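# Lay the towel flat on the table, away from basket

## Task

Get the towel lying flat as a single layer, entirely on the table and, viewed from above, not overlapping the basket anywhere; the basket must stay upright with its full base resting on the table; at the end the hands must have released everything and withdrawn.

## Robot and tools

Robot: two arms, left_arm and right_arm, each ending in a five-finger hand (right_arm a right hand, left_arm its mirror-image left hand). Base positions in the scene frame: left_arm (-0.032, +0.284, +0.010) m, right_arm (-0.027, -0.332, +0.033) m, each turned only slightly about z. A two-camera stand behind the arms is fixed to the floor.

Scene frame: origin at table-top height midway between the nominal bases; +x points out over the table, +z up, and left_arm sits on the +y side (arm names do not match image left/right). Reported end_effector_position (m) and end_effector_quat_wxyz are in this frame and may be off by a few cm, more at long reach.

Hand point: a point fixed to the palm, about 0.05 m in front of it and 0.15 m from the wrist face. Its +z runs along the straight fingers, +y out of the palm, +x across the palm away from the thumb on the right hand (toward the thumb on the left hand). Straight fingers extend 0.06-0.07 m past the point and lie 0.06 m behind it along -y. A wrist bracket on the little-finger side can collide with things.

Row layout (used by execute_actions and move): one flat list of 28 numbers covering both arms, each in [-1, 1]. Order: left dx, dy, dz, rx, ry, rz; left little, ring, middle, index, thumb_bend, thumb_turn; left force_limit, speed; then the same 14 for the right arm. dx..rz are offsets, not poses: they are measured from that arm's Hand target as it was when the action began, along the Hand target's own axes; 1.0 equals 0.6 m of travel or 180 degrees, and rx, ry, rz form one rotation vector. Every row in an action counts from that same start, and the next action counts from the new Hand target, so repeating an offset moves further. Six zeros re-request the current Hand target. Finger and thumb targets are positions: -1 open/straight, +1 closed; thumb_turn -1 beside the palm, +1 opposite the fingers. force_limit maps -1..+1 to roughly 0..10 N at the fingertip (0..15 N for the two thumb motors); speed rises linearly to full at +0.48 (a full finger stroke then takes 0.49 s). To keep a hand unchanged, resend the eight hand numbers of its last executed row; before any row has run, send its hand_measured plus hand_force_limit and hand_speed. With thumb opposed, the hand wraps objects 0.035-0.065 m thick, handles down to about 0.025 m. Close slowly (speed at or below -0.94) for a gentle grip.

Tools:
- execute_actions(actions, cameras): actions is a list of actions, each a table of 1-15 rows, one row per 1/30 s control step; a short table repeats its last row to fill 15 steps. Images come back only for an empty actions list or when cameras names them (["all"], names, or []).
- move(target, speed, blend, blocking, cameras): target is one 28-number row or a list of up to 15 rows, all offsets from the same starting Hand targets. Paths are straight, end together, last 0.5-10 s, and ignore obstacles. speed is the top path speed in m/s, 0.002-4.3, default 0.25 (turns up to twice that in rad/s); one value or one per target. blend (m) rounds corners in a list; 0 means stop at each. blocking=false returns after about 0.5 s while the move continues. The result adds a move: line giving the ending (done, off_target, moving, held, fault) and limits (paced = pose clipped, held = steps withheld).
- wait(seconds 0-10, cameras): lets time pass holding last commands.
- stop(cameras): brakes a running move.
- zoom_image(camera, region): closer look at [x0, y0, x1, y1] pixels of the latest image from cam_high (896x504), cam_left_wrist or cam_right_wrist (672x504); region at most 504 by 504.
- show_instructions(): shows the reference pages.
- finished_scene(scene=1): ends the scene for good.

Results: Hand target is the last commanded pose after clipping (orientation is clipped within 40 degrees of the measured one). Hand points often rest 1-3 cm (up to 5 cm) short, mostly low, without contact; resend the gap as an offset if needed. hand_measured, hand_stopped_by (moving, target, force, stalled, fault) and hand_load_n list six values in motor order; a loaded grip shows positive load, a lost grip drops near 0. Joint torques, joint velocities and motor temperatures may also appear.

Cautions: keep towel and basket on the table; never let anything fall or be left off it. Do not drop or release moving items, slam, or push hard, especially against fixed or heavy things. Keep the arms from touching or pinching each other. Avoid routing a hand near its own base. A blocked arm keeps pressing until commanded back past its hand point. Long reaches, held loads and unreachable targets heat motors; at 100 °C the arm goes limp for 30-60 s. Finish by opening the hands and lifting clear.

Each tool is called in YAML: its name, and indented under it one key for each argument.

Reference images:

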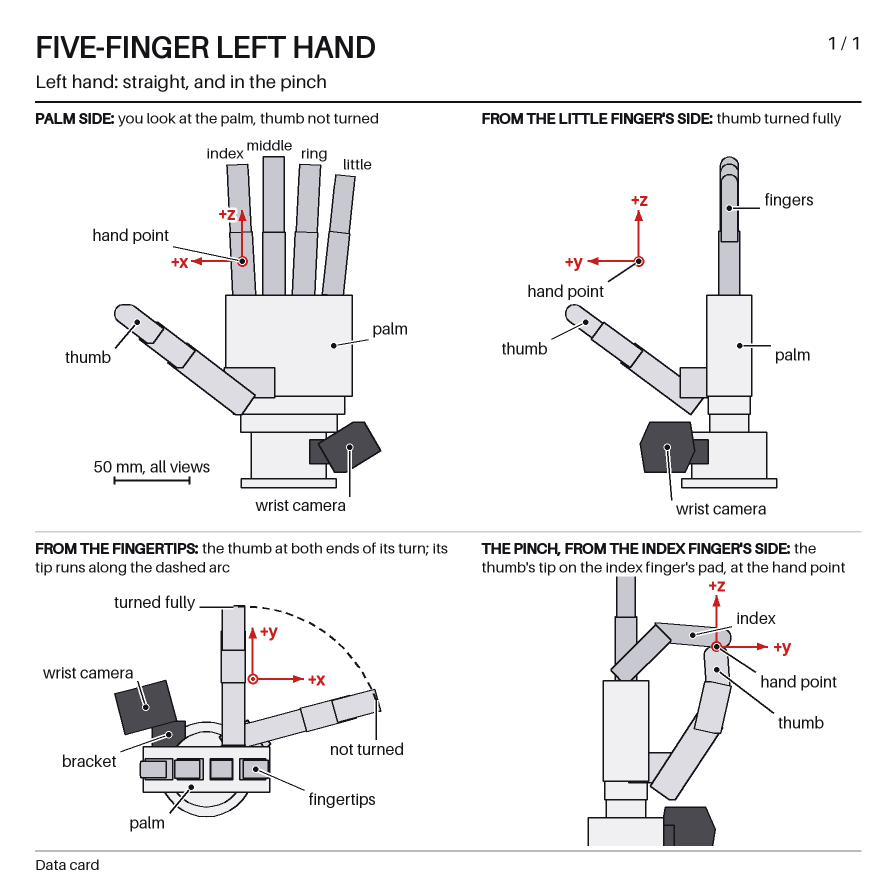

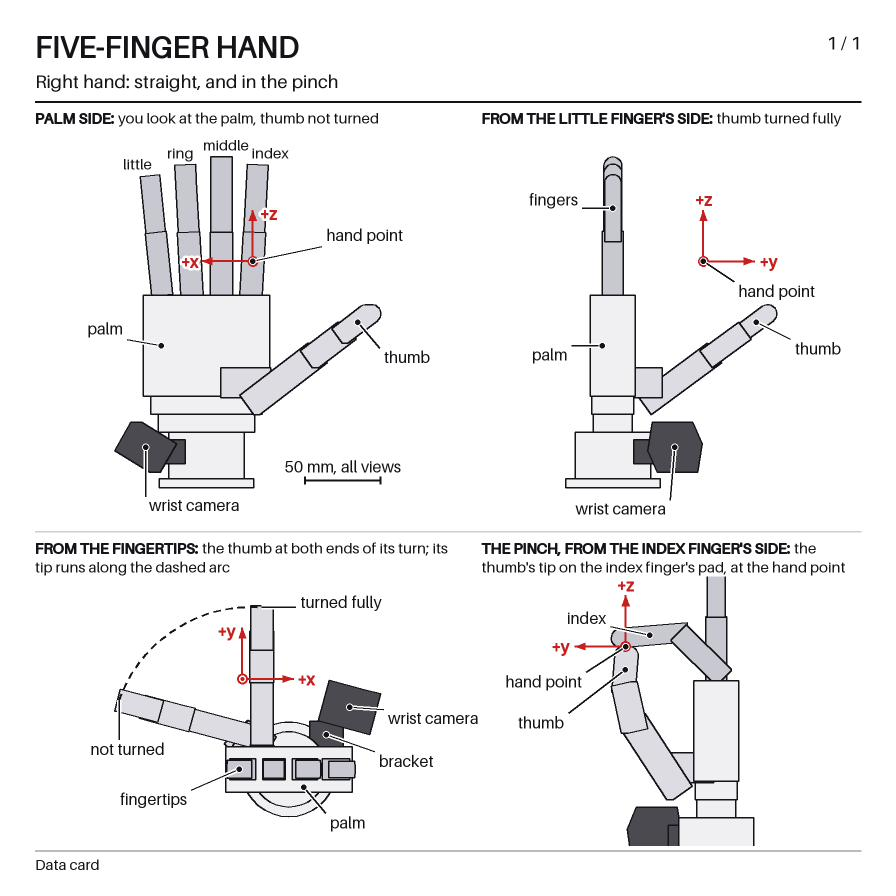

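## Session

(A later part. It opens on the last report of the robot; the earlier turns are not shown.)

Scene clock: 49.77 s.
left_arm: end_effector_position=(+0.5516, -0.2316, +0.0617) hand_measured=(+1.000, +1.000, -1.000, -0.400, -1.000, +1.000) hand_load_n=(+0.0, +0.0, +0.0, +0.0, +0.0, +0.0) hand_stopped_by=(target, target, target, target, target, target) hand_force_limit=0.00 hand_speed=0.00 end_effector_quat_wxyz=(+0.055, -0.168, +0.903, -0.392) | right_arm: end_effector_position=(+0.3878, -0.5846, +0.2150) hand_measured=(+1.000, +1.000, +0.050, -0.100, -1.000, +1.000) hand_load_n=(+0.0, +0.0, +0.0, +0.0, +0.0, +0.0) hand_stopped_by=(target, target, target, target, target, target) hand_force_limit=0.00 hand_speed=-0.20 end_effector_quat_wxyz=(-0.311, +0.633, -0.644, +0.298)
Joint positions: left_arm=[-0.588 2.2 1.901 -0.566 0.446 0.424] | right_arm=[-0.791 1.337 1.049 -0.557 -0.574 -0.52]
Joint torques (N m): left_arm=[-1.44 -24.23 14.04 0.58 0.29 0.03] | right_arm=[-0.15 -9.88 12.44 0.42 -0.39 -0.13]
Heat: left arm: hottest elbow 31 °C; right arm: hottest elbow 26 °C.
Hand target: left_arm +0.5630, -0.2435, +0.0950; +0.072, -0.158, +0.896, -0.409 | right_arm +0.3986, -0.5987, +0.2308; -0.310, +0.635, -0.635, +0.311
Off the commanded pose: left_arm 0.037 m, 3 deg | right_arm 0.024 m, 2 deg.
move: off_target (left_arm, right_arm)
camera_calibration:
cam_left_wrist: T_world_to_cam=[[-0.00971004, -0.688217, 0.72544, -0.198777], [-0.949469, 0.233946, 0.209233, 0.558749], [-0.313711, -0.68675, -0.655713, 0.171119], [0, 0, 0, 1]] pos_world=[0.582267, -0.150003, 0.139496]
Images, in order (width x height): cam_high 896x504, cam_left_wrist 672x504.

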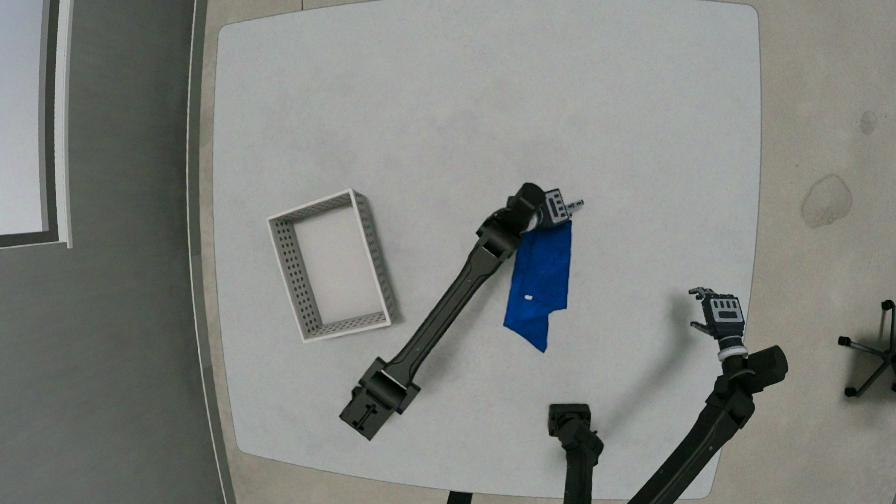

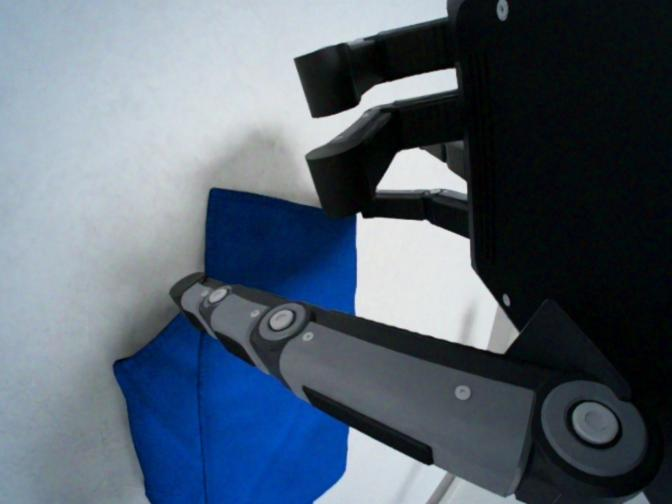

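move:
  target: [0.0147,0.053,0.0025,0.0221,-0.0519,-0.042,1,1,-1,-0.4,-1,1,0,0,0,0,0,0,0,0,1,1,0.05,-0.1,-1,1,0,-0.2]
  speed: 0.2
  cameras: ["cam_left_wrist"]

Scene clock: 51.53 s.
left_arm: end_effector_position=(+0.5521, -0.2195, +0.0539) hand_measured=(+1.000, +1.000, -1.000, -0.400, -1.000, +1.000) hand_load_n=(+0.0, +0.5, +0.0, +0.0, +0.0, +0.0) hand_stopped_by=(target, target, target, target, target, target) hand_force_limit=0.00 hand_speed=0.00 end_effector_quat_wxyz=(+0.118, -0.251, +0.865, -0.417) | right_arm: end_effector_position=(+0.3878, -0.5846, +0.2150) hand_measured=(+1.000, +1.000, +0.050, -0.100, -1.000, +1.000) hand_load_n=(+0.0, +0.0, +0.0, +0.0, +0.0, +0.0) hand_stopped_by=(target, target, target, target, target, target) hand_force_limit=0.00 hand_speed=-0.20 end_effector_quat_wxyz=(-0.311, +0.633, -0.644, +0.298)
Joint positions: left_arm=[-0.593 2.103 1.665 -0.276 0.307 0.248] | right_arm=[-0.791 1.337 1.049 -0.557 -0.574 -0.52]
Joint torques (N m): left_arm=[-2.2 -23.59 8.91 1.84 0.08 -0.11] | right_arm=[-0.21 -9.82 12.42 0.43 -0.4 -0.13]
Heat: left arm: hottest elbow 31 °C; right arm: hottest elbow 27 °C.
Hand target: left_arm +0.5480, -0.2279, +0.0699; +0.123, -0.247, +0.860, -0.429 | right_arm +0.3986, -0.5987, +0.2308; -0.310, +0.635, -0.635, +0.311
Off the commanded pose: left_arm 0.019 m, 2 deg | right_arm 0.024 m, 2 deg.
move: off_target (left_arm, right_arm)
camera_calibration:
cam_left_wrist: T_world_to_cam=[[0.0835296, -0.6329, 0.769714, -0.226509], [-0.989079, 0.0414663, 0.141431, 0.541216], [-0.121429, -0.773122, -0.622525, 0.0475689], [0, 0, 0, 1]] pos_world=[0.560002, -0.129023, 0.127415]
Images, in order (width x height): cam_left_wrist 672x504.

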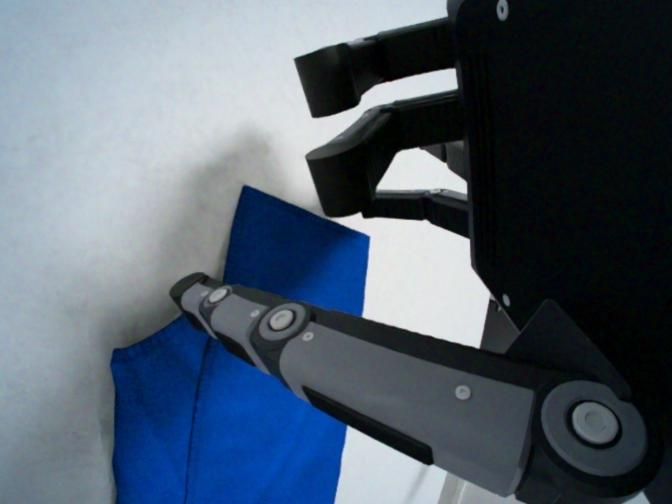

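move:
  target: [0.0028,0.061,0.0437,0,0,0,1,1,-1,-0.4,-1,1,0,0,0,0,0,0,0,0,1,1,0.05,-0.1,-1,1,0,-0.2]
  speed: 0.12
  cameras: ["cam_left_wrist"]

Scene clock: 52.77 s.
left_arm: end_effector_position=(+0.5533, -0.2216, +0.0453) hand_measured=(+1.000, +1.000, -1.000, -0.400, -1.000, +1.000) hand_load_n=(+0.0, +0.0, +0.0, +0.0, +0.0, +0.0) hand_stopped_by=(target, target, target, target, target, target) hand_force_limit=0.00 hand_speed=0.00 end_effector_quat_wxyz=(+0.131, -0.245, +0.857, -0.434) | right_arm: end_effector_position=(+0.3878, -0.5846, +0.2150) hand_measured=(+1.000, +1.000, +0.050, -0.100, -1.000, +1.000) hand_load_n=(+0.0, +0.5, +0.0, +0.0, +0.0, +0.0) hand_stopped_by=(target, target, target, target, target, target) hand_force_limit=0.00 hand_speed=-0.20 end_effector_quat_wxyz=(-0.311, +0.633, -0.644, +0.298)
Joint positions: left_arm=[-0.594 2.103 1.618 -0.181 0.306 0.247] | right_arm=[-0.791 1.337 1.049 -0.557 -0.574 -0.52]
Joint torques (N m): left_arm=[-2.14 -19.72 8.77 1.95 0.11 -0.06] | right_arm=[-0.15 -9.88 12.44 0.43 -0.39 -0.13]
Heat: left arm: hottest elbow 31 °C; right arm: hottest elbow 27 °C.
Hand target: left_arm +0.5459, -0.2278, +0.0248; +0.123, -0.247, +0.860, -0.429 | right_arm +0.3986, -0.5987, +0.2308; -0.310, +0.635, -0.635, +0.311
Off the commanded pose: left_arm 0.023 m, 1 deg | right_arm 0.024 m, 2 deg.
move: off_target (left_arm, right_arm)
camera_calibration:
cam_left_wrist: T_world_to_cam=[[0.0533195, -0.611405, 0.789519, -0.200682], [-0.993839, 0.0444407, 0.101533, 0.548895], [-0.0971647, -0.790069, -0.605269, 0.0227241], [0, 0, 0, 1]] pos_world=[0.558422, -0.129138, 0.116466]
Images, in order (width x height): cam_left_wrist 672x504.

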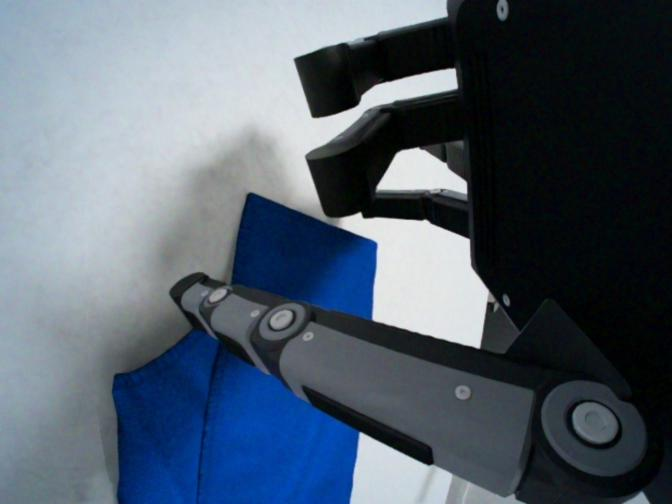

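move:
  target: [0.004,0.0286,0.017,0,0,0,1,1,-1,-0.4,-1,1,0,0,0,0,0,0,0,0,1,1,0.05,-0.1,-1,1,0,-0.2]
  speed: 0.12
  cameras: ["cam_left_wrist"]

Scene clock: 53.73 s.
left_arm: end_effector_position=(+0.5513, -0.2220, +0.0389) hand_measured=(+1.000, +1.000, -1.000, -0.400, -1.000, +1.000) hand_load_n=(+0.0, +0.0, +0.0, +0.0, +0.0, +0.0) hand_stopped_by=(target, target, target, target, target, target) hand_force_limit=0.00 hand_speed=0.00 end_effector_quat_wxyz=(+0.136, -0.242, +0.854, -0.440) | right_arm: end_effector_position=(+0.3878, -0.5846, +0.2150) hand_measured=(+1.000, +1.000, +0.050, -0.100, -1.000, +1.000) hand_load_n=(+0.0, +0.0, +0.0, +0.0, +0.0, +0.0) hand_stopped_by=(target, target, target, target, target, target) hand_force_limit=0.00 hand_speed=-0.20 end_effector_quat_wxyz=(-0.311, +0.633, -0.644, +0.298)
Joint positions: left_arm=[-0.596 2.103 1.591 -0.136 0.304 0.246] | right_arm=[-0.791 1.337 1.049 -0.557 -0.574 -0.52]
Joint torques (N m): left_arm=[-1.96 -18.43 8.65 1.91 0.11 -0.06] | right_arm=[-0.21 -9.88 12.42 0.43 -0.39 -0.13]
Heat: left arm: hottest elbow 31 °C; right arm: hottest elbow 27 °C.
Hand target: left_arm +0.5427, -0.2274, +0.0051; +0.123, -0.247, +0.860, -0.429 | right_arm +0.3986, -0.5987, +0.2308; -0.310, +0.635, -0.635, +0.311
Off the commanded pose: left_arm 0.035 m, 2 deg | right_arm 0.024 m, 2 deg.
move: off_target (left_arm, right_arm)
camera_calibration:
cam_left_wrist: T_world_to_cam=[[0.0417189, -0.603488, 0.79628, -0.187839], [-0.995196, 0.0455535, 0.0866648, 0.549171], [-0.0885745, -0.79607, -0.598688, 0.011974], [0, 0, 0, 1]] pos_world=[0.555429, -0.128843, 0.109147]
Images, in order (width x height): cam_left_wrist 672x504.

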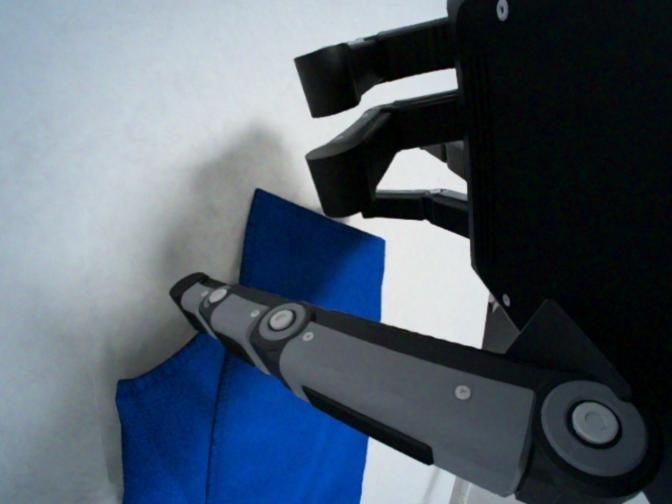

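move:
  target: [0.002,0.0276,0.018,0,0,0,1,1,-1,-0.4,-1,1,0,0,0,0,0,0,0,0,1,1,0.05,-0.1,-1,1,0,-0.2]
  speed: 0.12
  cameras: ["cam_left_wrist"]

Scene clock: 54.63 s.
left_arm: end_effector_position=(+0.5521, -0.2224, +0.0277) hand_measured=(+1.000, +1.000, -1.000, -0.400, -1.000, +1.000) hand_load_n=(+0.0, +0.0, +0.0, +0.0, +0.0, +0.0) hand_stopped_by=(target, target, target, target, target, target) hand_force_limit=0.00 hand_speed=0.00 end_effector_quat_wxyz=(+0.140, -0.242, +0.851, -0.444) | right_arm: end_effector_position=(+0.3878, -0.5846, +0.2150) hand_measured=(+1.000, +1.000, +0.050, -0.100, -1.000, +1.000) hand_load_n=(+0.0, +0.5, +0.0, +0.0, +0.0, +0.0) hand_stopped_by=(target, target, target, target, target, target) hand_force_limit=0.00 hand_speed=-0.20 end_effector_quat_wxyz=(-0.311, +0.633, -0.644, +0.298)
Joint positions: left_arm=[-0.596 2.116 1.574 -0.093 0.302 0.244] | right_arm=[-0.791 1.337 1.049 -0.557 -0.574 -0.52]
Joint torques (N m): left_arm=[-2.02 -17.67 8.43 1.92 0.14 -0.05] | right_arm=[-0.15 -9.82 12.44 0.42 -0.39 -0.13]
Heat: left arm: hottest elbow 31 °C; right arm: hottest elbow 27 °C.
Hand target: left_arm +0.5411, -0.2269, -0.0145; +0.123, -0.246, +0.860, -0.429 | right_arm +0.3986, -0.5987, +0.2308; -0.310, +0.635, -0.635, +0.311
Off the commanded pose: left_arm 0.044 m, 3 deg | right_arm 0.024 m, 2 deg.
move: off_target (left_arm, right_arm)
camera_calibration:
cam_left_wrist: T_world_to_cam=[[0.0353299, -0.597317, 0.801227, -0.174454], [-0.996097, 0.0438386, 0.0766045, 0.551353], [-0.0808818, -0.800806, -0.593437, -0.000345691], [0, 0, 0, 1]] pos_world=[0.555337, -0.128651, 0.0973358]
Images, in order (width x height): cam_left_wrist 672x504.

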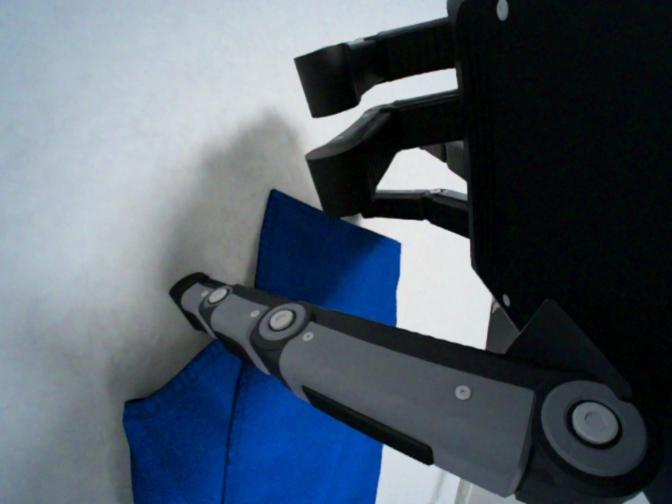

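move:
  target: [0.002,0.02,0.012,0,0,0,1,1,-1,-0.1,-0.7,1,0.2,-0.6,0,0,0,0,0,0,1,1,0.05,-0.1,-1,1,0,-0.2]
  speed: 0.12
  cameras: ["cam_left_wrist"]

Scene clock: 55.67 s.
left_arm: end_effector_position=(+0.5528, -0.2231, +0.0259) hand_measured=(+1.000, +1.000, -1.000, -0.100, -0.700, +1.000) hand_load_n=(+0.0, +0.0, +0.0, +0.0, +1.5, +0.0) hand_stopped_by=(target, target, target, target, target, target) hand_force_limit=0.20 hand_speed=-0.60 end_effector_quat_wxyz=(+0.144, -0.241, +0.848, -0.450) | right_arm: end_effector_position=(+0.3878, -0.5846, +0.2150) hand_measured=(+1.000, +1.000, +0.050, -0.100, -1.000, +1.000) hand_load_n=(+0.0, +0.0, +0.0, +0.0, +0.0, +0.0) hand_stopped_by=(target, target, target, target, target, target) hand_force_limit=0.00 hand_speed=-0.20 end_effector_quat_wxyz=(-0.311, +0.633, -0.644, +0.298)
Joint positions: left_arm=[-0.596 2.117 1.562 -0.063 0.302 0.241] | right_arm=[-0.791 1.337 1.049 -0.557 -0.574 -0.52]
Joint torques (N m): left_arm=[-1.96 -16.79 7.99 1.94 0.11 -0.03] | right_arm=[-0.21 -9.88 12.41 0.44 -0.39 -0.14]
Heat: left arm: hottest elbow 31 °C; right arm: hottest elbow 27 °C.
Hand target: left_arm +0.5392, -0.2262, -0.0284; +0.123, -0.247, +0.860, -0.429 | right_arm +0.3986, -0.5987, +0.2308; -0.310, +0.635, -0.635, +0.311
Off the commanded pose: left_arm 0.056 m, 4 deg | right_arm 0.024 m, 2 deg.
move: off_target (left_arm, right_arm)
camera_calibration:
cam_left_wrist: T_world_to_cam=[[0.026962, -0.588656, 0.807934, -0.167012], [-0.996976, 0.043096, 0.0646701, 0.552793], [-0.0728872, -0.807234, -0.585714, -0.00795876], [0, 0, 0, 1]] pos_world=[0.555044, -0.12856, 0.0945236]
Images, in order (width x height): cam_left_wrist 672x504.

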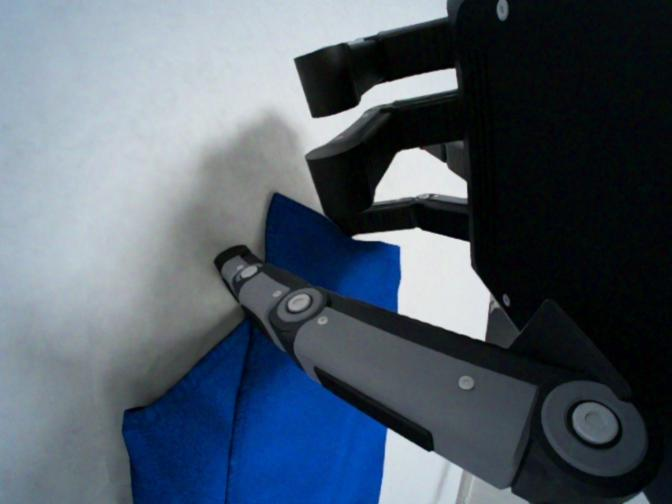

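move:
  target: [0.0,0.006,0.004,0,0,0,1,1,-1,0.1,-0.5,1,0.2,-0.6,0,0,0,0,0,0,1,1,0.05,-0.1,-1,1,0,-0.2]
  speed: 0.12
  cameras: ["cam_left_wrist"]

Scene clock: 56.47 s.
left_arm: end_effector_position=(+0.5519, -0.2225, +0.0222) hand_measured=(+1.000, +1.000, -1.000, +0.100, -0.500, +1.000) hand_load_n=(+0.0, +0.5, +0.0, -0.5, +1.0, +0.0) hand_stopped_by=(target, target, target, target, target, target) hand_force_limit=0.20 hand_speed=-0.60 end_effector_quat_wxyz=(+0.144, -0.241, +0.848, -0.450) | right_arm: end_effector_position=(+0.3878, -0.5846, +0.2150) hand_measured=(+1.000, +1.000, +0.050, -0.100, -1.000, +1.000) hand_load_n=(+0.0, +0.0, +0.0, +0.0, +0.0, -0.5) hand_stopped_by=(target, target, target, target, target, target) hand_force_limit=0.00 hand_speed=-0.20 end_effector_quat_wxyz=(-0.311, +0.633, -0.644, +0.298)
Joint positions: left_arm=[-0.596 2.12 1.555 -0.053 0.302 0.241] | right_arm=[-0.791 1.337 1.049 -0.557 -0.574 -0.52]
Joint torques (N m): left_arm=[-2.2 -16.44 8.13 1.87 0.12 -0.03] | right_arm=[-0.21 -9.82 12.42 0.43 -0.39 -0.14]
Heat: left arm: hottest elbow 31 °C; right arm: hottest elbow 28 °C.
Hand target: left_arm +0.5390, -0.2259, -0.0329; +0.123, -0.247, +0.860, -0.429 | right_arm +0.3986, -0.5987, +0.2308; -0.310, +0.635, -0.635, +0.311
Off the commanded pose: left_arm 0.056 m, 4 deg | right_arm 0.024 m, 2 deg.
move: off_target (left_arm, right_arm)
camera_calibration:
cam_left_wrist: T_world_to_cam=[[0.0273961, -0.588148, 0.808289, -0.163773], [-0.996979, 0.0427195, 0.0648761, 0.552051], [-0.0726864, -0.807624, -0.5852, -0.0099739], [0, 0, 0, 1]] pos_world=[0.554145, -0.127961, 0.0907245]
Images, in order (width x height): cam_left_wrist 672x504.

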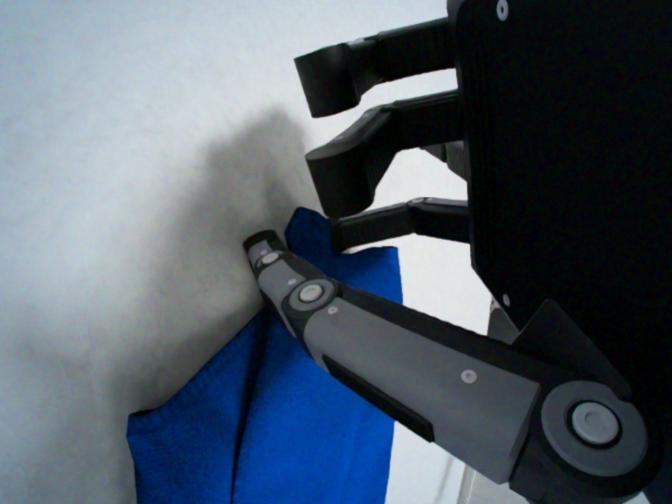

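move:
  target: [0.0,0.006,0.004,0,0,0,1,1,-1,0.25,-0.35,1,0.2,-0.6,0,0,0,0,0,0,1,1,0.05,-0.1,-1,1,0,-0.2]
  speed: 0.12
  cameras: ["cam_left_wrist"]

zoom_image:
  camera: "cam_left_wrist"
  region: [200, 150, 440, 330]

Scene clock: 57.23 s.
left_arm: end_effector_position=(+0.5516, -0.2223, +0.0188) hand_measured=(+1.000, +1.000, -1.000, +0.250, -0.350, +1.000) hand_load_n=(+0.0, +0.0, +0.0, +0.0, +0.5, +0.0) hand_stopped_by=(target, target, target, target, target, target) hand_force_limit=0.20 hand_speed=-0.60 end_effector_quat_wxyz=(+0.144, -0.241, +0.847, -0.451) | right_arm: end_effector_position=(+0.3878, -0.5846, +0.2150) hand_measured=(+1.000, +1.000, +0.050, -0.100, -1.000, +1.000) hand_load_n=(+0.5, +0.0, +0.0, +0.0, +0.0, +0.0) hand_stopped_by=(target, target, target, target, target, target) hand_force_limit=0.00 hand_speed=-0.20 end_effector_quat_wxyz=(-0.311, +0.633, -0.644, +0.298)
Joint positions: left_arm=[-0.596 2.124 1.55 -0.043 0.302 0.24] | right_arm=[-0.791 1.337 1.049 -0.557 -0.574 -0.52]
Joint torques (N m): left_arm=[-2.02 -16.38 8.38 1.85 0.12 -0.01] | right_arm=[-0.21 -9.82 12.41 0.43 -0.39 -0.13]
Heat: left arm: hottest elbow 31 °C; right arm: hottest elbow 28 °C.
Hand target: left_arm +0.5389, -0.2258, -0.0370; +0.123, -0.247, +0.860, -0.429 | right_arm +0.3986, -0.5987, +0.2308; -0.310, +0.635, -0.635, +0.311
Off the commanded pose: left_arm 0.058 m, 4 deg | right_arm 0.024 m, 2 deg.
move: off_target (left_arm, right_arm)
camera_calibration:
cam_left_wrist: T_world_to_cam=[[0.0270722, -0.587197, 0.808991, -0.160518], [-0.997045, 0.0423376, 0.0640955, 0.551923], [-0.0718874, -0.808336, -0.584316, -0.0124207], [0, 0, 0, 1]] pos_world=[0.553745, -0.127663, 0.0872241]
Images, in order (width x height): cam_left_wrist 672x504.

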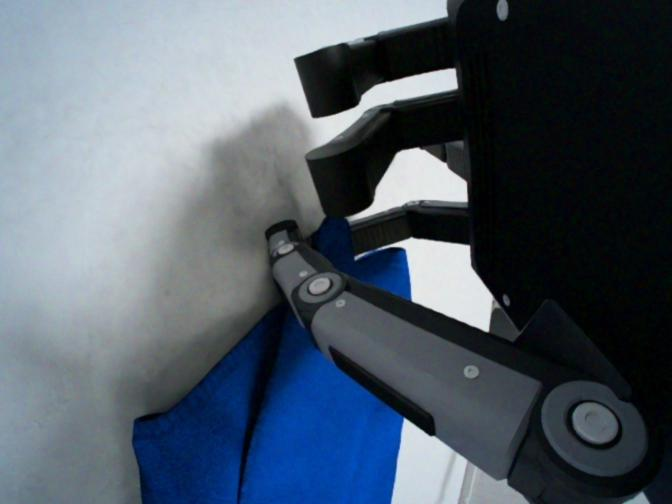

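Scaled by 2.100 from the camera's 672x504 image, which has a finer 960x720 frame.

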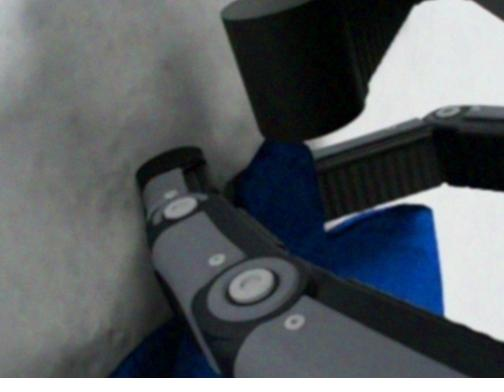

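move:
  target: [0.0,0.0,0.0,0,0,0,1,1,-1,0.6,0.2,1,0.2,-0.7,0,0,0,0,0,0,1,1,0.05,-0.1,-1,1,0,-0.2]
  speed: 0.12
  cameras: ["cam_left_wrist"]

zoom_image:
  camera: "cam_left_wrist"
  region: [200, 150, 440, 330]

Scene clock: 57.80 s.
left_arm: end_effector_position=(+0.5516, -0.2223, +0.0165) hand_measured=(+1.000, +1.000, -1.000, +0.382, -0.258, +1.000) hand_load_n=(+0.0, +0.0, +0.0, +7.5, +11.0, -6.0) hand_stopped_by=(target, target, target, force, force, target) hand_force_limit=0.20 hand_speed=-0.70 end_effector_quat_wxyz=(+0.143, -0.241, +0.848, -0.450) | right_arm: end_effector_position=(+0.3878, -0.5846, +0.2150) hand_measured=(+1.000, +1.000, +0.050, -0.100, -1.000, +1.000) hand_load_n=(+0.0, +0.5, +0.0, +0.0, +0.0, +0.0) hand_stopped_by=(target, target, target, target, target, target) hand_force_limit=0.00 hand_speed=-0.20 end_effector_quat_wxyz=(-0.311, +0.633, -0.644, +0.298)
Joint positions: left_arm=[-0.596 2.127 1.55 -0.041 0.302 0.24] | right_arm=[-0.791 1.337 1.049 -0.557 -0.574 -0.52]
Joint torques (N m): left_arm=[-2.14 -16.62 8.44 1.76 0.12 -0.02] | right_arm=[-0.21 -9.93 12.44 0.4 -0.4 -0.14]
Heat: left arm: hottest elbow 31 °C; right arm: hottest elbow 28 °C.
Hand target: left_arm +0.5389, -0.2257, -0.0372; +0.123, -0.247, +0.860, -0.429 | right_arm +0.3986, -0.5987, +0.2308; -0.310, +0.635, -0.635, +0.311
Off the commanded pose: left_arm 0.055 m, 4 deg | right_arm 0.024 m, 2 deg.
move: off_target (left_arm, right_arm)
camera_calibration:
cam_left_wrist: T_world_to_cam=[[0.0281359, -0.587879, 0.808459, -0.15951], [-0.996958, 0.0423082, 0.0654609, 0.551893], [-0.0726875, -0.807842, -0.5849, -0.0131712], [0, 0, 0, 1]] pos_world=[0.553745, -0.127762, 0.0851258]
Images, in order (width x height): cam_left_wrist 672x504.

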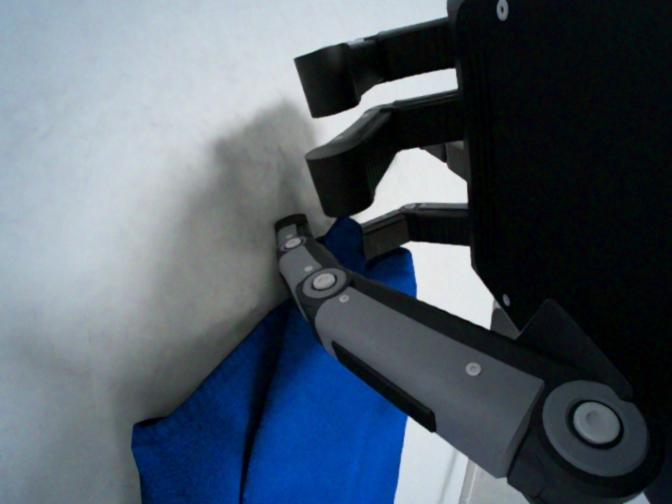

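Scaled by 2.100 from the camera's 672x504 image, which has a finer 960x720 frame.

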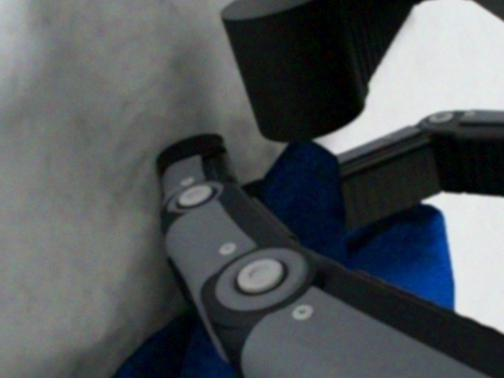

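move:
  target: [-0.0085,-0.2122,-0.1533,0,0,0,1,1,-1,0.6,0.2,1,0.2,-0.7,0,0,0,0,0,0,1,1,0.05,-0.1,-1,1,0,-0.2]
  speed: 0.15
  cameras: ["cam_high","cam_left_wrist"]

Scene clock: 59.67 s.
left_arm: end_effector_position=(+0.5375, -0.2125, +0.0976) hand_measured=(+1.000, +1.000, -1.000, +0.382, -0.258, +1.000) hand_load_n=(+0.0, +0.0, +0.0, +4.0, +4.5, -8.0) hand_stopped_by=(target, target, target, force, force, target) hand_force_limit=0.20 hand_speed=-0.70 end_effector_quat_wxyz=(+0.115, -0.255, +0.865, -0.416) | right_arm: end_effector_position=(+0.3878, -0.5846, +0.2150) hand_measured=(+1.000, +1.000, +0.050, -0.100, -1.000, +1.000) hand_load_n=(+0.5, +0.0, +0.0, +0.0, +0.0, +0.0) hand_stopped_by=(target, target, target, target, target, target) hand_force_limit=0.00 hand_speed=-0.20 end_effector_quat_wxyz=(-0.311, +0.633, -0.644, +0.298)
Joint positions: left_arm=[-0.596 2.019 1.65 -0.348 0.303 0.24] | right_arm=[-0.791 1.337 1.049 -0.557 -0.574 -0.52]
Joint torques (N m): left_arm=[-1.79 -21.01 13.63 0.83 0.28 0] | right_arm=[-0.15 -9.82 12.42 0.42 -0.39 -0.13]
Heat: left arm: hottest elbow 31 °C; right arm: hottest elbow 28 °C.
Hand target: left_arm +0.5450, -0.2257, +0.1199; +0.123, -0.247, +0.860, -0.429 | right_arm +0.3986, -0.5987, +0.2308; -0.310, +0.635, -0.635, +0.311
Off the commanded pose: left_arm 0.027 m, 2 deg | right_arm 0.024 m, 2 deg.
move: off_target (left_arm, right_arm)
camera_calibration:
cam_left_wrist: T_world_to_cam=[[0.0915666, -0.632916, 0.768787, -0.258678], [-0.988258, 0.037073, 0.148228, 0.518368], [-0.122317, -0.773333, -0.622089, 0.0787601], [0, 0, 0, 1]] pos_world=[0.545601, -0.122031, 0.171027]
Images, in order (width x height): cam_high 896x504, cam_left_wrist 672x504.

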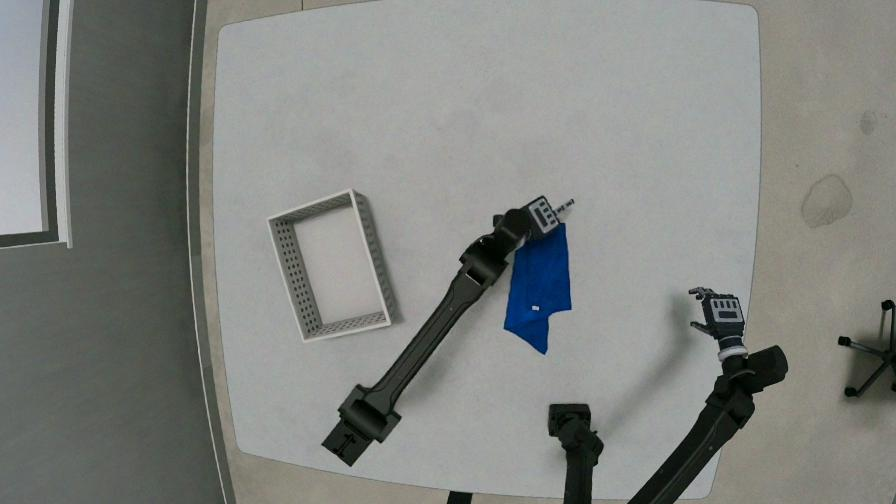

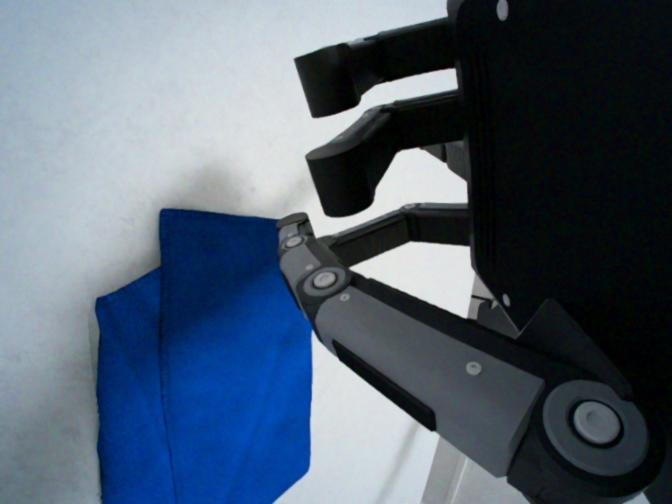

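move:
  target: [-0.0045,0.0992,0.007,0,-0.0575,-0.0433,1,1,-1,-0.4,-1,0.8,0,0,0,0,0,0,0,0,1,1,0.05,-0.1,-1,1,0,-0.2]
  speed: 0.2
  cameras: ["cam_left_wrist"]

Scene clock: 61.70 s.
left_arm: end_effector_position=(+0.5337, -0.1886, +0.0560) hand_measured=(+1.000, +1.000, -1.000, -0.400, -1.000, +0.800) hand_load_n=(+0.0, +0.0, +0.0, +0.0, +0.0, +0.0) hand_stopped_by=(target, target, target, target, target, target) hand_force_limit=0.00 hand_speed=0.00 end_effector_quat_wxyz=(+0.167, -0.346, +0.832, -0.400) | right_arm: end_effector_position=(+0.3878, -0.5846, +0.2150) hand_measured=(+1.000, +1.000, +0.050, -0.100, -1.000, +1.000) hand_load_n=(+0.0, +0.0, +0.0, +0.0, +0.0, +0.0) hand_stopped_by=(target, target, target, target, target, target) hand_force_limit=0.00 hand_speed=-0.20 end_effector_quat_wxyz=(-0.311, +0.633, -0.644, +0.298)
Joint positions: left_arm=[-0.607 1.989 1.473 -0.165 0.118 0.096] | right_arm=[-0.791 1.337 1.049 -0.557 -0.574 -0.52]
Joint torques (N m): left_arm=[-1.96 -21.36 8.59 1.94 0.02 -0.09] | right_arm=[-0.21 -9.82 12.42 0.4 -0.4 -0.13]
Heat: left arm: hottest elbow 31 °C; right arm: hottest elbow 29 °C.
Hand target: left_arm +0.5301, -0.1967, +0.0699; +0.170, -0.342, +0.827, -0.412 | right_arm +0.3986, -0.5987, +0.2308; -0.310, +0.635, -0.635, +0.311
Off the commanded pose: left_arm 0.016 m, 2 deg | right_arm 0.024 m, 2 deg.
move: off_target (left_arm, right_arm)
camera_calibration:
cam_left_wrist: T_world_to_cam=[[0.218996, -0.602563, 0.767437, -0.273403], [-0.974007, -0.181671, 0.135301, 0.471712], [0.0578937, -0.777119, -0.626685, -0.0256831], [0, 0, 0, 1]] pos_world=[0.520812, -0.0990045, 0.129901]
Images, in order (width x height): cam_left_wrist 672x504.

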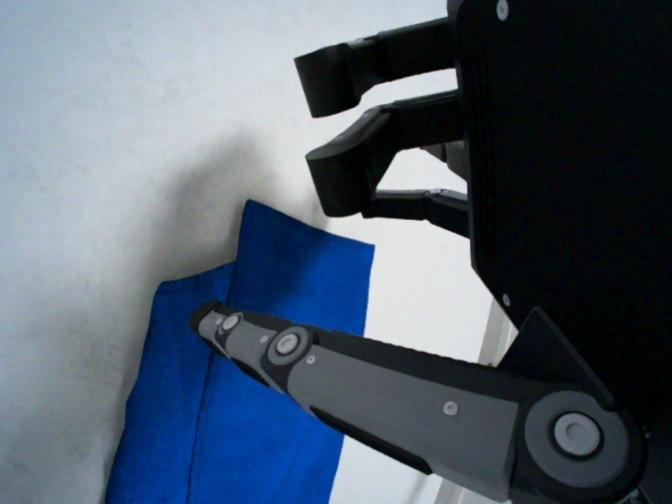

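move:
  target: [-0.0059,0.0592,0.0461,0,0,0,1,1,-1,-0.4,-1,0.88,0,0,0,0,0,0,0,0,1,1,0.05,-0.1,-1,1,0,-0.2]
  speed: 0.12
  cameras: ["cam_left_wrist"]

Scene clock: 63.30 s.
left_arm: end_effector_position=(+0.5385, -0.1921, +0.0550) hand_measured=(+1.000, +1.000, -1.000, -0.400, -1.000, +0.880) hand_load_n=(+0.0, +0.0, +0.0, +0.0, +0.0, +0.0) hand_stopped_by=(target, target, target, target, target, target) hand_force_limit=0.00 hand_speed=0.00 end_effector_quat_wxyz=(+0.181, -0.339, +0.821, -0.423) | right_arm: end_effector_position=(+0.3878, -0.5846, +0.2150) hand_measured=(+1.000, +1.000, +0.050, -0.100, -1.000, +1.000) hand_load_n=(+0.0, +0.0, +0.0, +0.0, +0.0, +0.0) hand_stopped_by=(target, target, target, target, target, target) hand_force_limit=0.00 hand_speed=-0.20 end_effector_quat_wxyz=(-0.311, +0.633, -0.644, +0.298)
Joint positions: left_arm=[-0.607 1.989 1.439 -0.071 0.117 0.096] | right_arm=[-0.791 1.337 1.049 -0.557 -0.574 -0.52]
Joint torques (N m): left_arm=[-1.55 -16.97 8.54 2.06 0.18 -0.04] | right_arm=[-0.21 -9.88 12.42 0.43 -0.39 -0.14]
Heat: left arm: hottest elbow 31 °C; right arm: hottest elbow 29 °C.
Hand target: left_arm +0.5332, -0.1947, +0.0249; +0.171, -0.342, +0.827, -0.413 | right_arm +0.3986, -0.5987, +0.2308; -0.310, +0.635, -0.635, +0.311
Off the commanded pose: left_arm 0.031 m, 2 deg | right_arm 0.024 m, 2 deg.
move: off_target (left_arm, right_arm)
camera_calibration:
cam_left_wrist: T_world_to_cam=[[0.181838, -0.57451, 0.798043, -0.252079], [-0.979396, -0.178324, 0.0947843, 0.481715], [0.087856, -0.798836, -0.595099, -0.0513294], [0, 0, 0, 1]] pos_world=[0.522137, -0.0999241, 0.124965]
Images, in order (width x height): cam_left_wrist 672x504.

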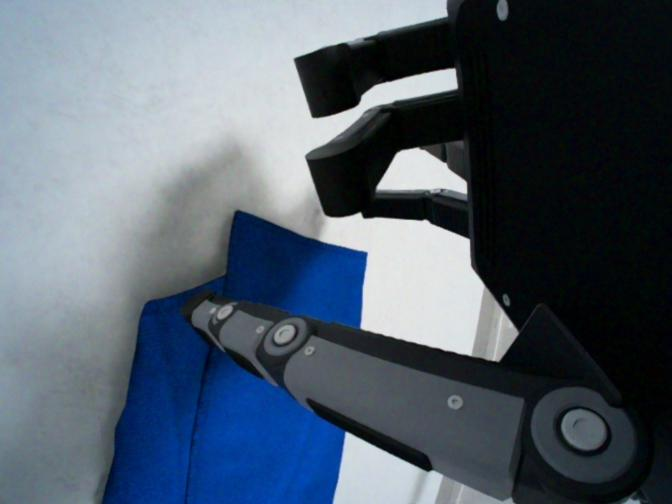

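move:
  target: [-0.0075,0.0266,0.0201,0,0,0,1,1,-1,-0.4,-1,0.88,0,0,0,0,0,0,0,0,1,1,0.05,-0.1,-1,1,0,-0.2]
  speed: 0.12
  cameras: ["cam_left_wrist"]

Scene clock: 64.37 s.
left_arm: end_effector_position=(+0.5378, -0.1929, +0.0327) hand_measured=(+1.000, +1.000, -1.000, -0.400, -1.000, +0.880) hand_load_n=(+0.0, +0.0, +0.0, +0.0, +0.0, +0.0) hand_stopped_by=(target, target, target, target, target, target) hand_force_limit=0.00 hand_speed=0.00 end_effector_quat_wxyz=(+0.178, -0.338, +0.822, -0.423) | right_arm: end_effector_position=(+0.3878, -0.5846, +0.2150) hand_measured=(+1.000, +1.000, +0.050, -0.100, -1.000, +1.000) hand_load_n=(+0.0, +0.0, +0.0, +0.0, +0.0, +0.0) hand_stopped_by=(target, target, target, target, target, target) hand_force_limit=0.00 hand_speed=-0.20 end_effector_quat_wxyz=(-0.311, +0.633, -0.644, +0.298)
Joint positions: left_arm=[-0.607 2.021 1.426 -0.029 0.123 0.096] | right_arm=[-0.791 1.337 1.049 -0.557 -0.574 -0.52]
Joint torques (N m): left_arm=[-0.85 -17.14 8.59 1.94 0.17 0] | right_arm=[-0.15 -9.88 12.42 0.43 -0.39 -0.13]
Heat: left arm: hottest elbow 31 °C; right arm: hottest elbow 29 °C.
Hand target: left_arm +0.5363, -0.1915, +0.0048; +0.170, -0.342, +0.827, -0.412 | right_arm +0.3986, -0.5987, +0.2308; -0.310, +0.635, -0.635, +0.311
Off the commanded pose: left_arm 0.028 m, 2 deg | right_arm 0.024 m, 2 deg.
move: off_target (left_arm, right_arm)
camera_calibration:
cam_left_wrist: T_world_to_cam=[[0.183128, -0.574899, 0.797468, -0.235416], [-0.979767, -0.173357, 0.100017, 0.483934], [0.0807468, -0.799649, -0.595013, -0.0616141], [0, 0, 0, 1]] pos_world=[0.522229, -0.100717, 0.102674]
Images, in order (width x height): cam_left_wrist 672x504.

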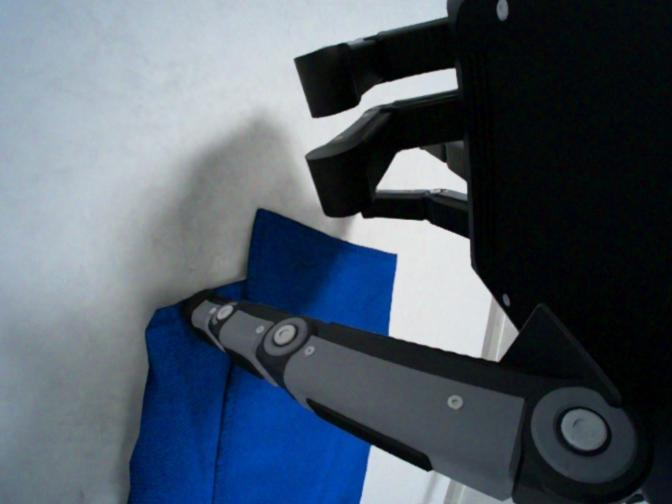

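move:
  target: [-0.013,0.0252,-0.0003,0,0,0,1,1,-1,-0.4,-1,1,0,0,0,0,0,0,0,0,1,1,0.05,-0.1,-1,1,0,-0.2]
  speed: 0.12
  cameras: ["cam_left_wrist"]

Scene clock: 65.50 s.
left_arm: end_effector_position=(+0.5359, -0.1917, +0.0286) hand_measured=(+1.000, +1.000, -1.000, -0.400, -1.000, +1.000) hand_load_n=(+0.0, +0.0, +0.0, +0.0, +0.0, +0.0) hand_stopped_by=(target, target, target, target, target, target) hand_force_limit=0.00 hand_speed=0.00 end_effector_quat_wxyz=(+0.177, -0.335, +0.819, -0.431) | right_arm: end_effector_position=(+0.3878, -0.5846, +0.2150) hand_measured=(+1.000, +1.000, +0.050, -0.100, -1.000, +1.000) hand_load_n=(+0.0, +0.0, +0.0, +0.0, +0.0, +0.0) hand_stopped_by=(target, target, target, target, target, target) hand_force_limit=0.00 hand_speed=-0.20 end_effector_quat_wxyz=(-0.311, +0.633, -0.644, +0.298)
Joint positions: left_arm=[-0.604 2.021 1.403 0.01 0.136 0.096] | right_arm=[-0.791 1.337 1.049 -0.557 -0.574 -0.52]
Joint torques (N m): left_arm=[-0.09 -16.91 7.56 1.78 0.15 0.07] | right_arm=[-0.21 -9.88 12.42 0.42 -0.39 -0.13]
Heat: left arm: hottest elbow 31 °C; right arm: hottest elbow 30 °C.
Hand target: left_arm +0.5353, -0.1795, -0.0071; +0.170, -0.342, +0.827, -0.413 | right_arm +0.3986, -0.5987, +0.2308; -0.310, +0.635, -0.635, +0.311
Off the commanded pose: left_arm 0.038 m, 3 deg | right_arm 0.024 m, 2 deg.
move: off_target (left_arm, right_arm)
camera_calibration:
cam_left_wrist: T_world_to_cam=[[0.172241, -0.564057, 0.807572, -0.223409], [-0.981807, -0.164821, 0.0942813, 0.48561], [0.0799245, -0.809119, -0.582184, -0.0646833], [0, 0, 0, 1]] pos_world=[0.520425, -0.0983132, 0.0969772]
Images, in order (width x height): cam_left_wrist 672x504.

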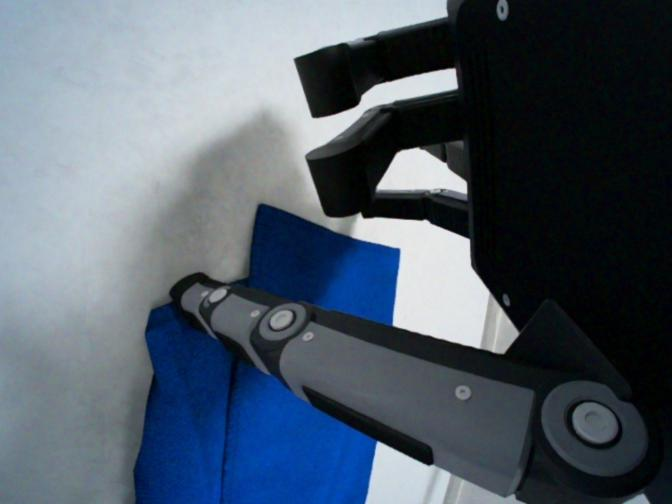

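move:
  target: [0,0.018,0.012,0,0,0,1,1,-1,-0.1,-0.7,1,0.2,-0.6,0,0,0,0,0,0,1,1,0.05,-0.1,-1,1,0,-0.2]
  speed: 0.12
  cameras: ["cam_left_wrist"]

Scene clock: 66.40 s.
left_arm: end_effector_position=(+0.5361, -0.1914, +0.0270) hand_measured=(+1.000, +1.000, -1.000, -0.100, -0.700, +1.000) hand_load_n=(+0.0, +0.0, +0.0, +0.0, +1.0, +0.0) hand_stopped_by=(target, target, target, target, target, target) hand_force_limit=0.20 hand_speed=-0.60 end_effector_quat_wxyz=(+0.180, -0.333, +0.816, -0.436) | right_arm: end_effector_position=(+0.3878, -0.5846, +0.2150) hand_measured=(+1.000, +1.000, +0.050, -0.100, -1.000, +1.000) hand_load_n=(+0.0, +0.0, +0.0, +0.0, +0.0, +0.0) hand_stopped_by=(target, target, target, target, target, target) hand_force_limit=0.00 hand_speed=-0.20 end_effector_quat_wxyz=(-0.311, +0.633, -0.644, +0.298)
Joint positions: left_arm=[-0.604 2.022 1.39 0.037 0.137 0.096] | right_arm=[-0.791 1.337 1.049 -0.557 -0.574 -0.52]
Joint torques (N m): left_arm=[-0.03 -15.62 7.6 1.89 0.11 0.08] | right_arm=[-0.21 -9.82 12.42 0.44 -0.4 -0.14]
Heat: left arm: hottest elbow 31 °C; right arm: hottest elbow 30 °C.
Hand target: left_arm +0.5347, -0.1791, -0.0202; +0.170, -0.342, +0.827, -0.412 | right_arm +0.3986, -0.5987, +0.2308; -0.310, +0.635, -0.635, +0.311
Off the commanded pose: left_arm 0.049 m, 3 deg | right_arm 0.024 m, 2 deg.
move: off_target (left_arm, right_arm)
camera_calibration:
cam_left_wrist: T_world_to_cam=[[0.163489, -0.55718, 0.814139, -0.216194], [-0.982797, -0.16385, 0.0852222, 0.486974], [0.0859127, -0.814066, -0.574382, -0.069711], [0, 0, 0, 1]] pos_world=[0.519931, -0.0974174, 0.09447]
Images, in order (width x height): cam_left_wrist 672x504.

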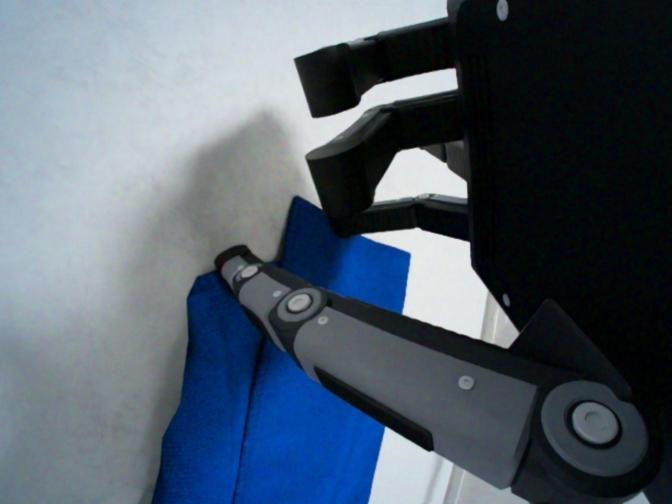

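move:
  target: [0,0.009,0.006,0,0,0,1,1,-1,0.1,-0.5,1,0.2,-0.6,0,0,0,0,0,0,1,1,0.05,-0.1,-1,1,0,-0.2]
  speed: 0.12
  cameras: ["cam_left_wrist"]

Scene clock: 67.27 s.
left_arm: end_effector_position=(+0.5360, -0.1911, +0.0234) hand_measured=(+1.000, +1.000, -1.000, +0.100, -0.500, +1.000) hand_load_n=(+0.0, +0.5, +0.0, +0.0, +0.5, +0.0) hand_stopped_by=(target, target, target, target, target, target) hand_force_limit=0.20 hand_speed=-0.60 end_effector_quat_wxyz=(+0.181, -0.333, +0.815, -0.438) | right_arm: end_effector_position=(+0.3878, -0.5846, +0.2150) hand_measured=(+1.000, +1.000, +0.050, -0.100, -1.000, +1.000) hand_load_n=(+0.0, +0.0, +0.0, +0.0, +0.0, +0.0) hand_stopped_by=(target, target, target, target, target, target) hand_force_limit=0.00 hand_speed=-0.20 end_effector_quat_wxyz=(-0.311, +0.633, -0.644, +0.298)
Joint positions: left_arm=[-0.603 2.026 1.383 0.053 0.137 0.096] | right_arm=[-0.791 1.337 1.049 -0.557 -0.574 -0.52]
Joint torques (N m): left_arm=[-0.15 -15.38 7.66 1.81 0.1 0.08] | right_arm=[-0.15 -9.93 12.42 0.43 -0.39 -0.14]
Heat: left arm: hottest elbow 31 °C; right arm: hottest elbow 30 °C.
Hand target: left_arm +0.5345, -0.1787, -0.0267; +0.170, -0.342, +0.827, -0.412 | right_arm +0.3986, -0.5987, +0.2308; -0.310, +0.635, -0.635, +0.311
Off the commanded pose: left_arm 0.052 m, 4 deg | right_arm 0.024 m, 2 deg.
move: off_target (left_arm, right_arm)
camera_calibration:
cam_left_wrist: T_world_to_cam=[[0.160336, -0.554684, 0.816467, -0.210949], [-0.983113, -0.163667, 0.0818713, 0.487498], [0.0882159, -0.815806, -0.571559, -0.0730521], [0, 0, 0, 1]] pos_world=[0.519533, -0.0968191, 0.0905672]
Images, in order (width x height): cam_left_wrist 672x504.

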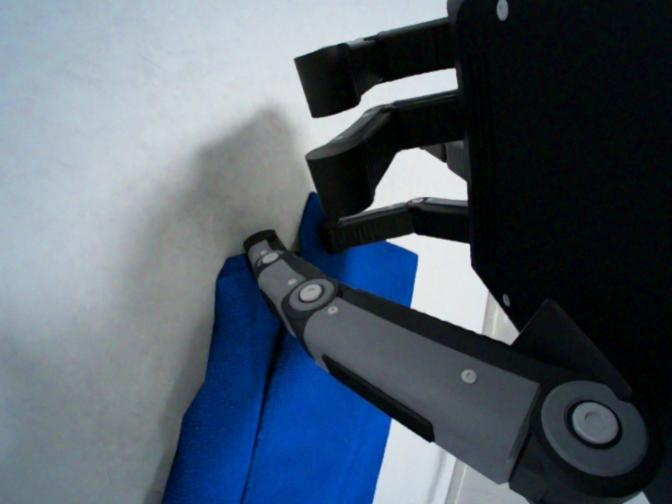

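move:
  target: [0,0.006,0.004,0,0,0,1,1,-1,0.25,-0.35,1,0.2,-0.6,0,0,0,0,0,0,1,1,0.05,-0.1,-1,1,0,-0.2]
  speed: 0.12
  cameras: ["cam_left_wrist"]

zoom_image:
  camera: "cam_left_wrist"
  region: [200, 150, 440, 330]

Scene clock: 68.10 s.
left_arm: end_effector_position=(+0.5356, -0.1909, +0.0202) hand_measured=(+1.000, +1.000, -1.000, +0.250, -0.350, +1.000) hand_load_n=(+0.0, +0.0, +0.0, -1.0, +0.5, +0.0) hand_stopped_by=(target, target, target, target, target, target) hand_force_limit=0.20 hand_speed=-0.60 end_effector_quat_wxyz=(+0.181, -0.332, +0.815, -0.439) | right_arm: end_effector_position=(+0.3878, -0.5846, +0.2150) hand_measured=(+1.000, +1.000, +0.050, -0.100, -1.000, +1.000) hand_load_n=(+0.0, +0.5, +0.0, +0.0, +0.0, +0.0) hand_stopped_by=(target, target, target, target, target, target) hand_force_limit=0.00 hand_speed=-0.20 end_effector_quat_wxyz=(-0.311, +0.633, -0.644, +0.298)
Joint positions: left_arm=[-0.603 2.03 1.379 0.064 0.138 0.096] | right_arm=[-0.791 1.337 1.049 -0.557 -0.574 -0.52]
Joint torques (N m): left_arm=[-0.26 -14.8 7.83 1.81 0.07 0.08] | right_arm=[-0.15 -9.88 12.42 0.42 -0.39 -0.13]
Heat: left arm: hottest elbow 31 °C; right arm: hottest elbow 30 °C.
Hand target: left_arm +0.5344, -0.1786, -0.0308; +0.170, -0.342, +0.827, -0.413 | right_arm +0.3986, -0.5987, +0.2308; -0.310, +0.635, -0.635, +0.311
Off the commanded pose: left_arm 0.053 m, 4 deg | right_arm 0.024 m, 2 deg.
move: off_target (left_arm, right_arm)
camera_calibration:
cam_left_wrist: T_world_to_cam=[[0.15905, -0.553649, 0.81742, -0.207231], [-0.983268, -0.163312, 0.0807059, 0.487641], [0.088812, -0.816579, -0.57036, -0.0753434], [0, 0, 0, 1]] pos_world=[0.519133, -0.0966194, 0.0870665]
Images, in order (width x height): cam_left_wrist 672x504.

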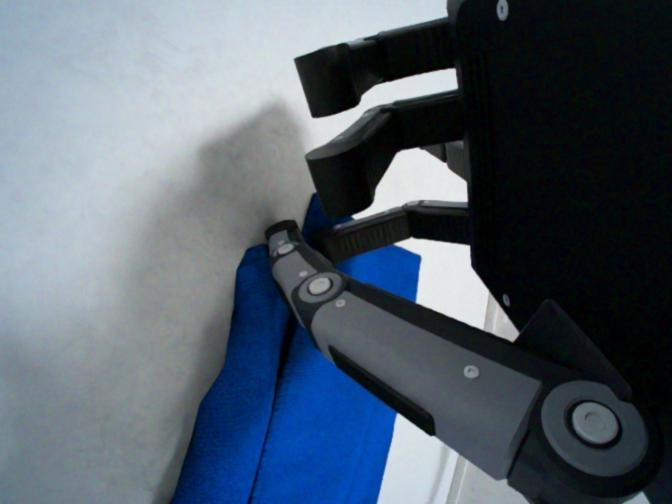

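Scaled by 2.100 from the camera's 672x504 image, which has a finer 960x720 frame.

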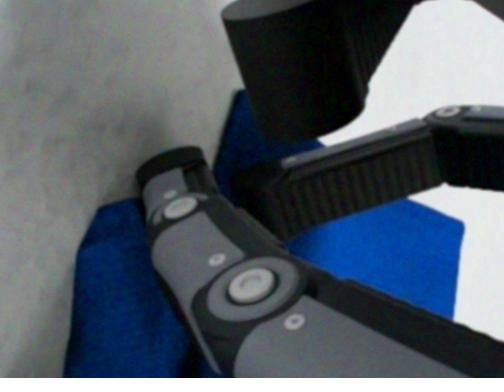

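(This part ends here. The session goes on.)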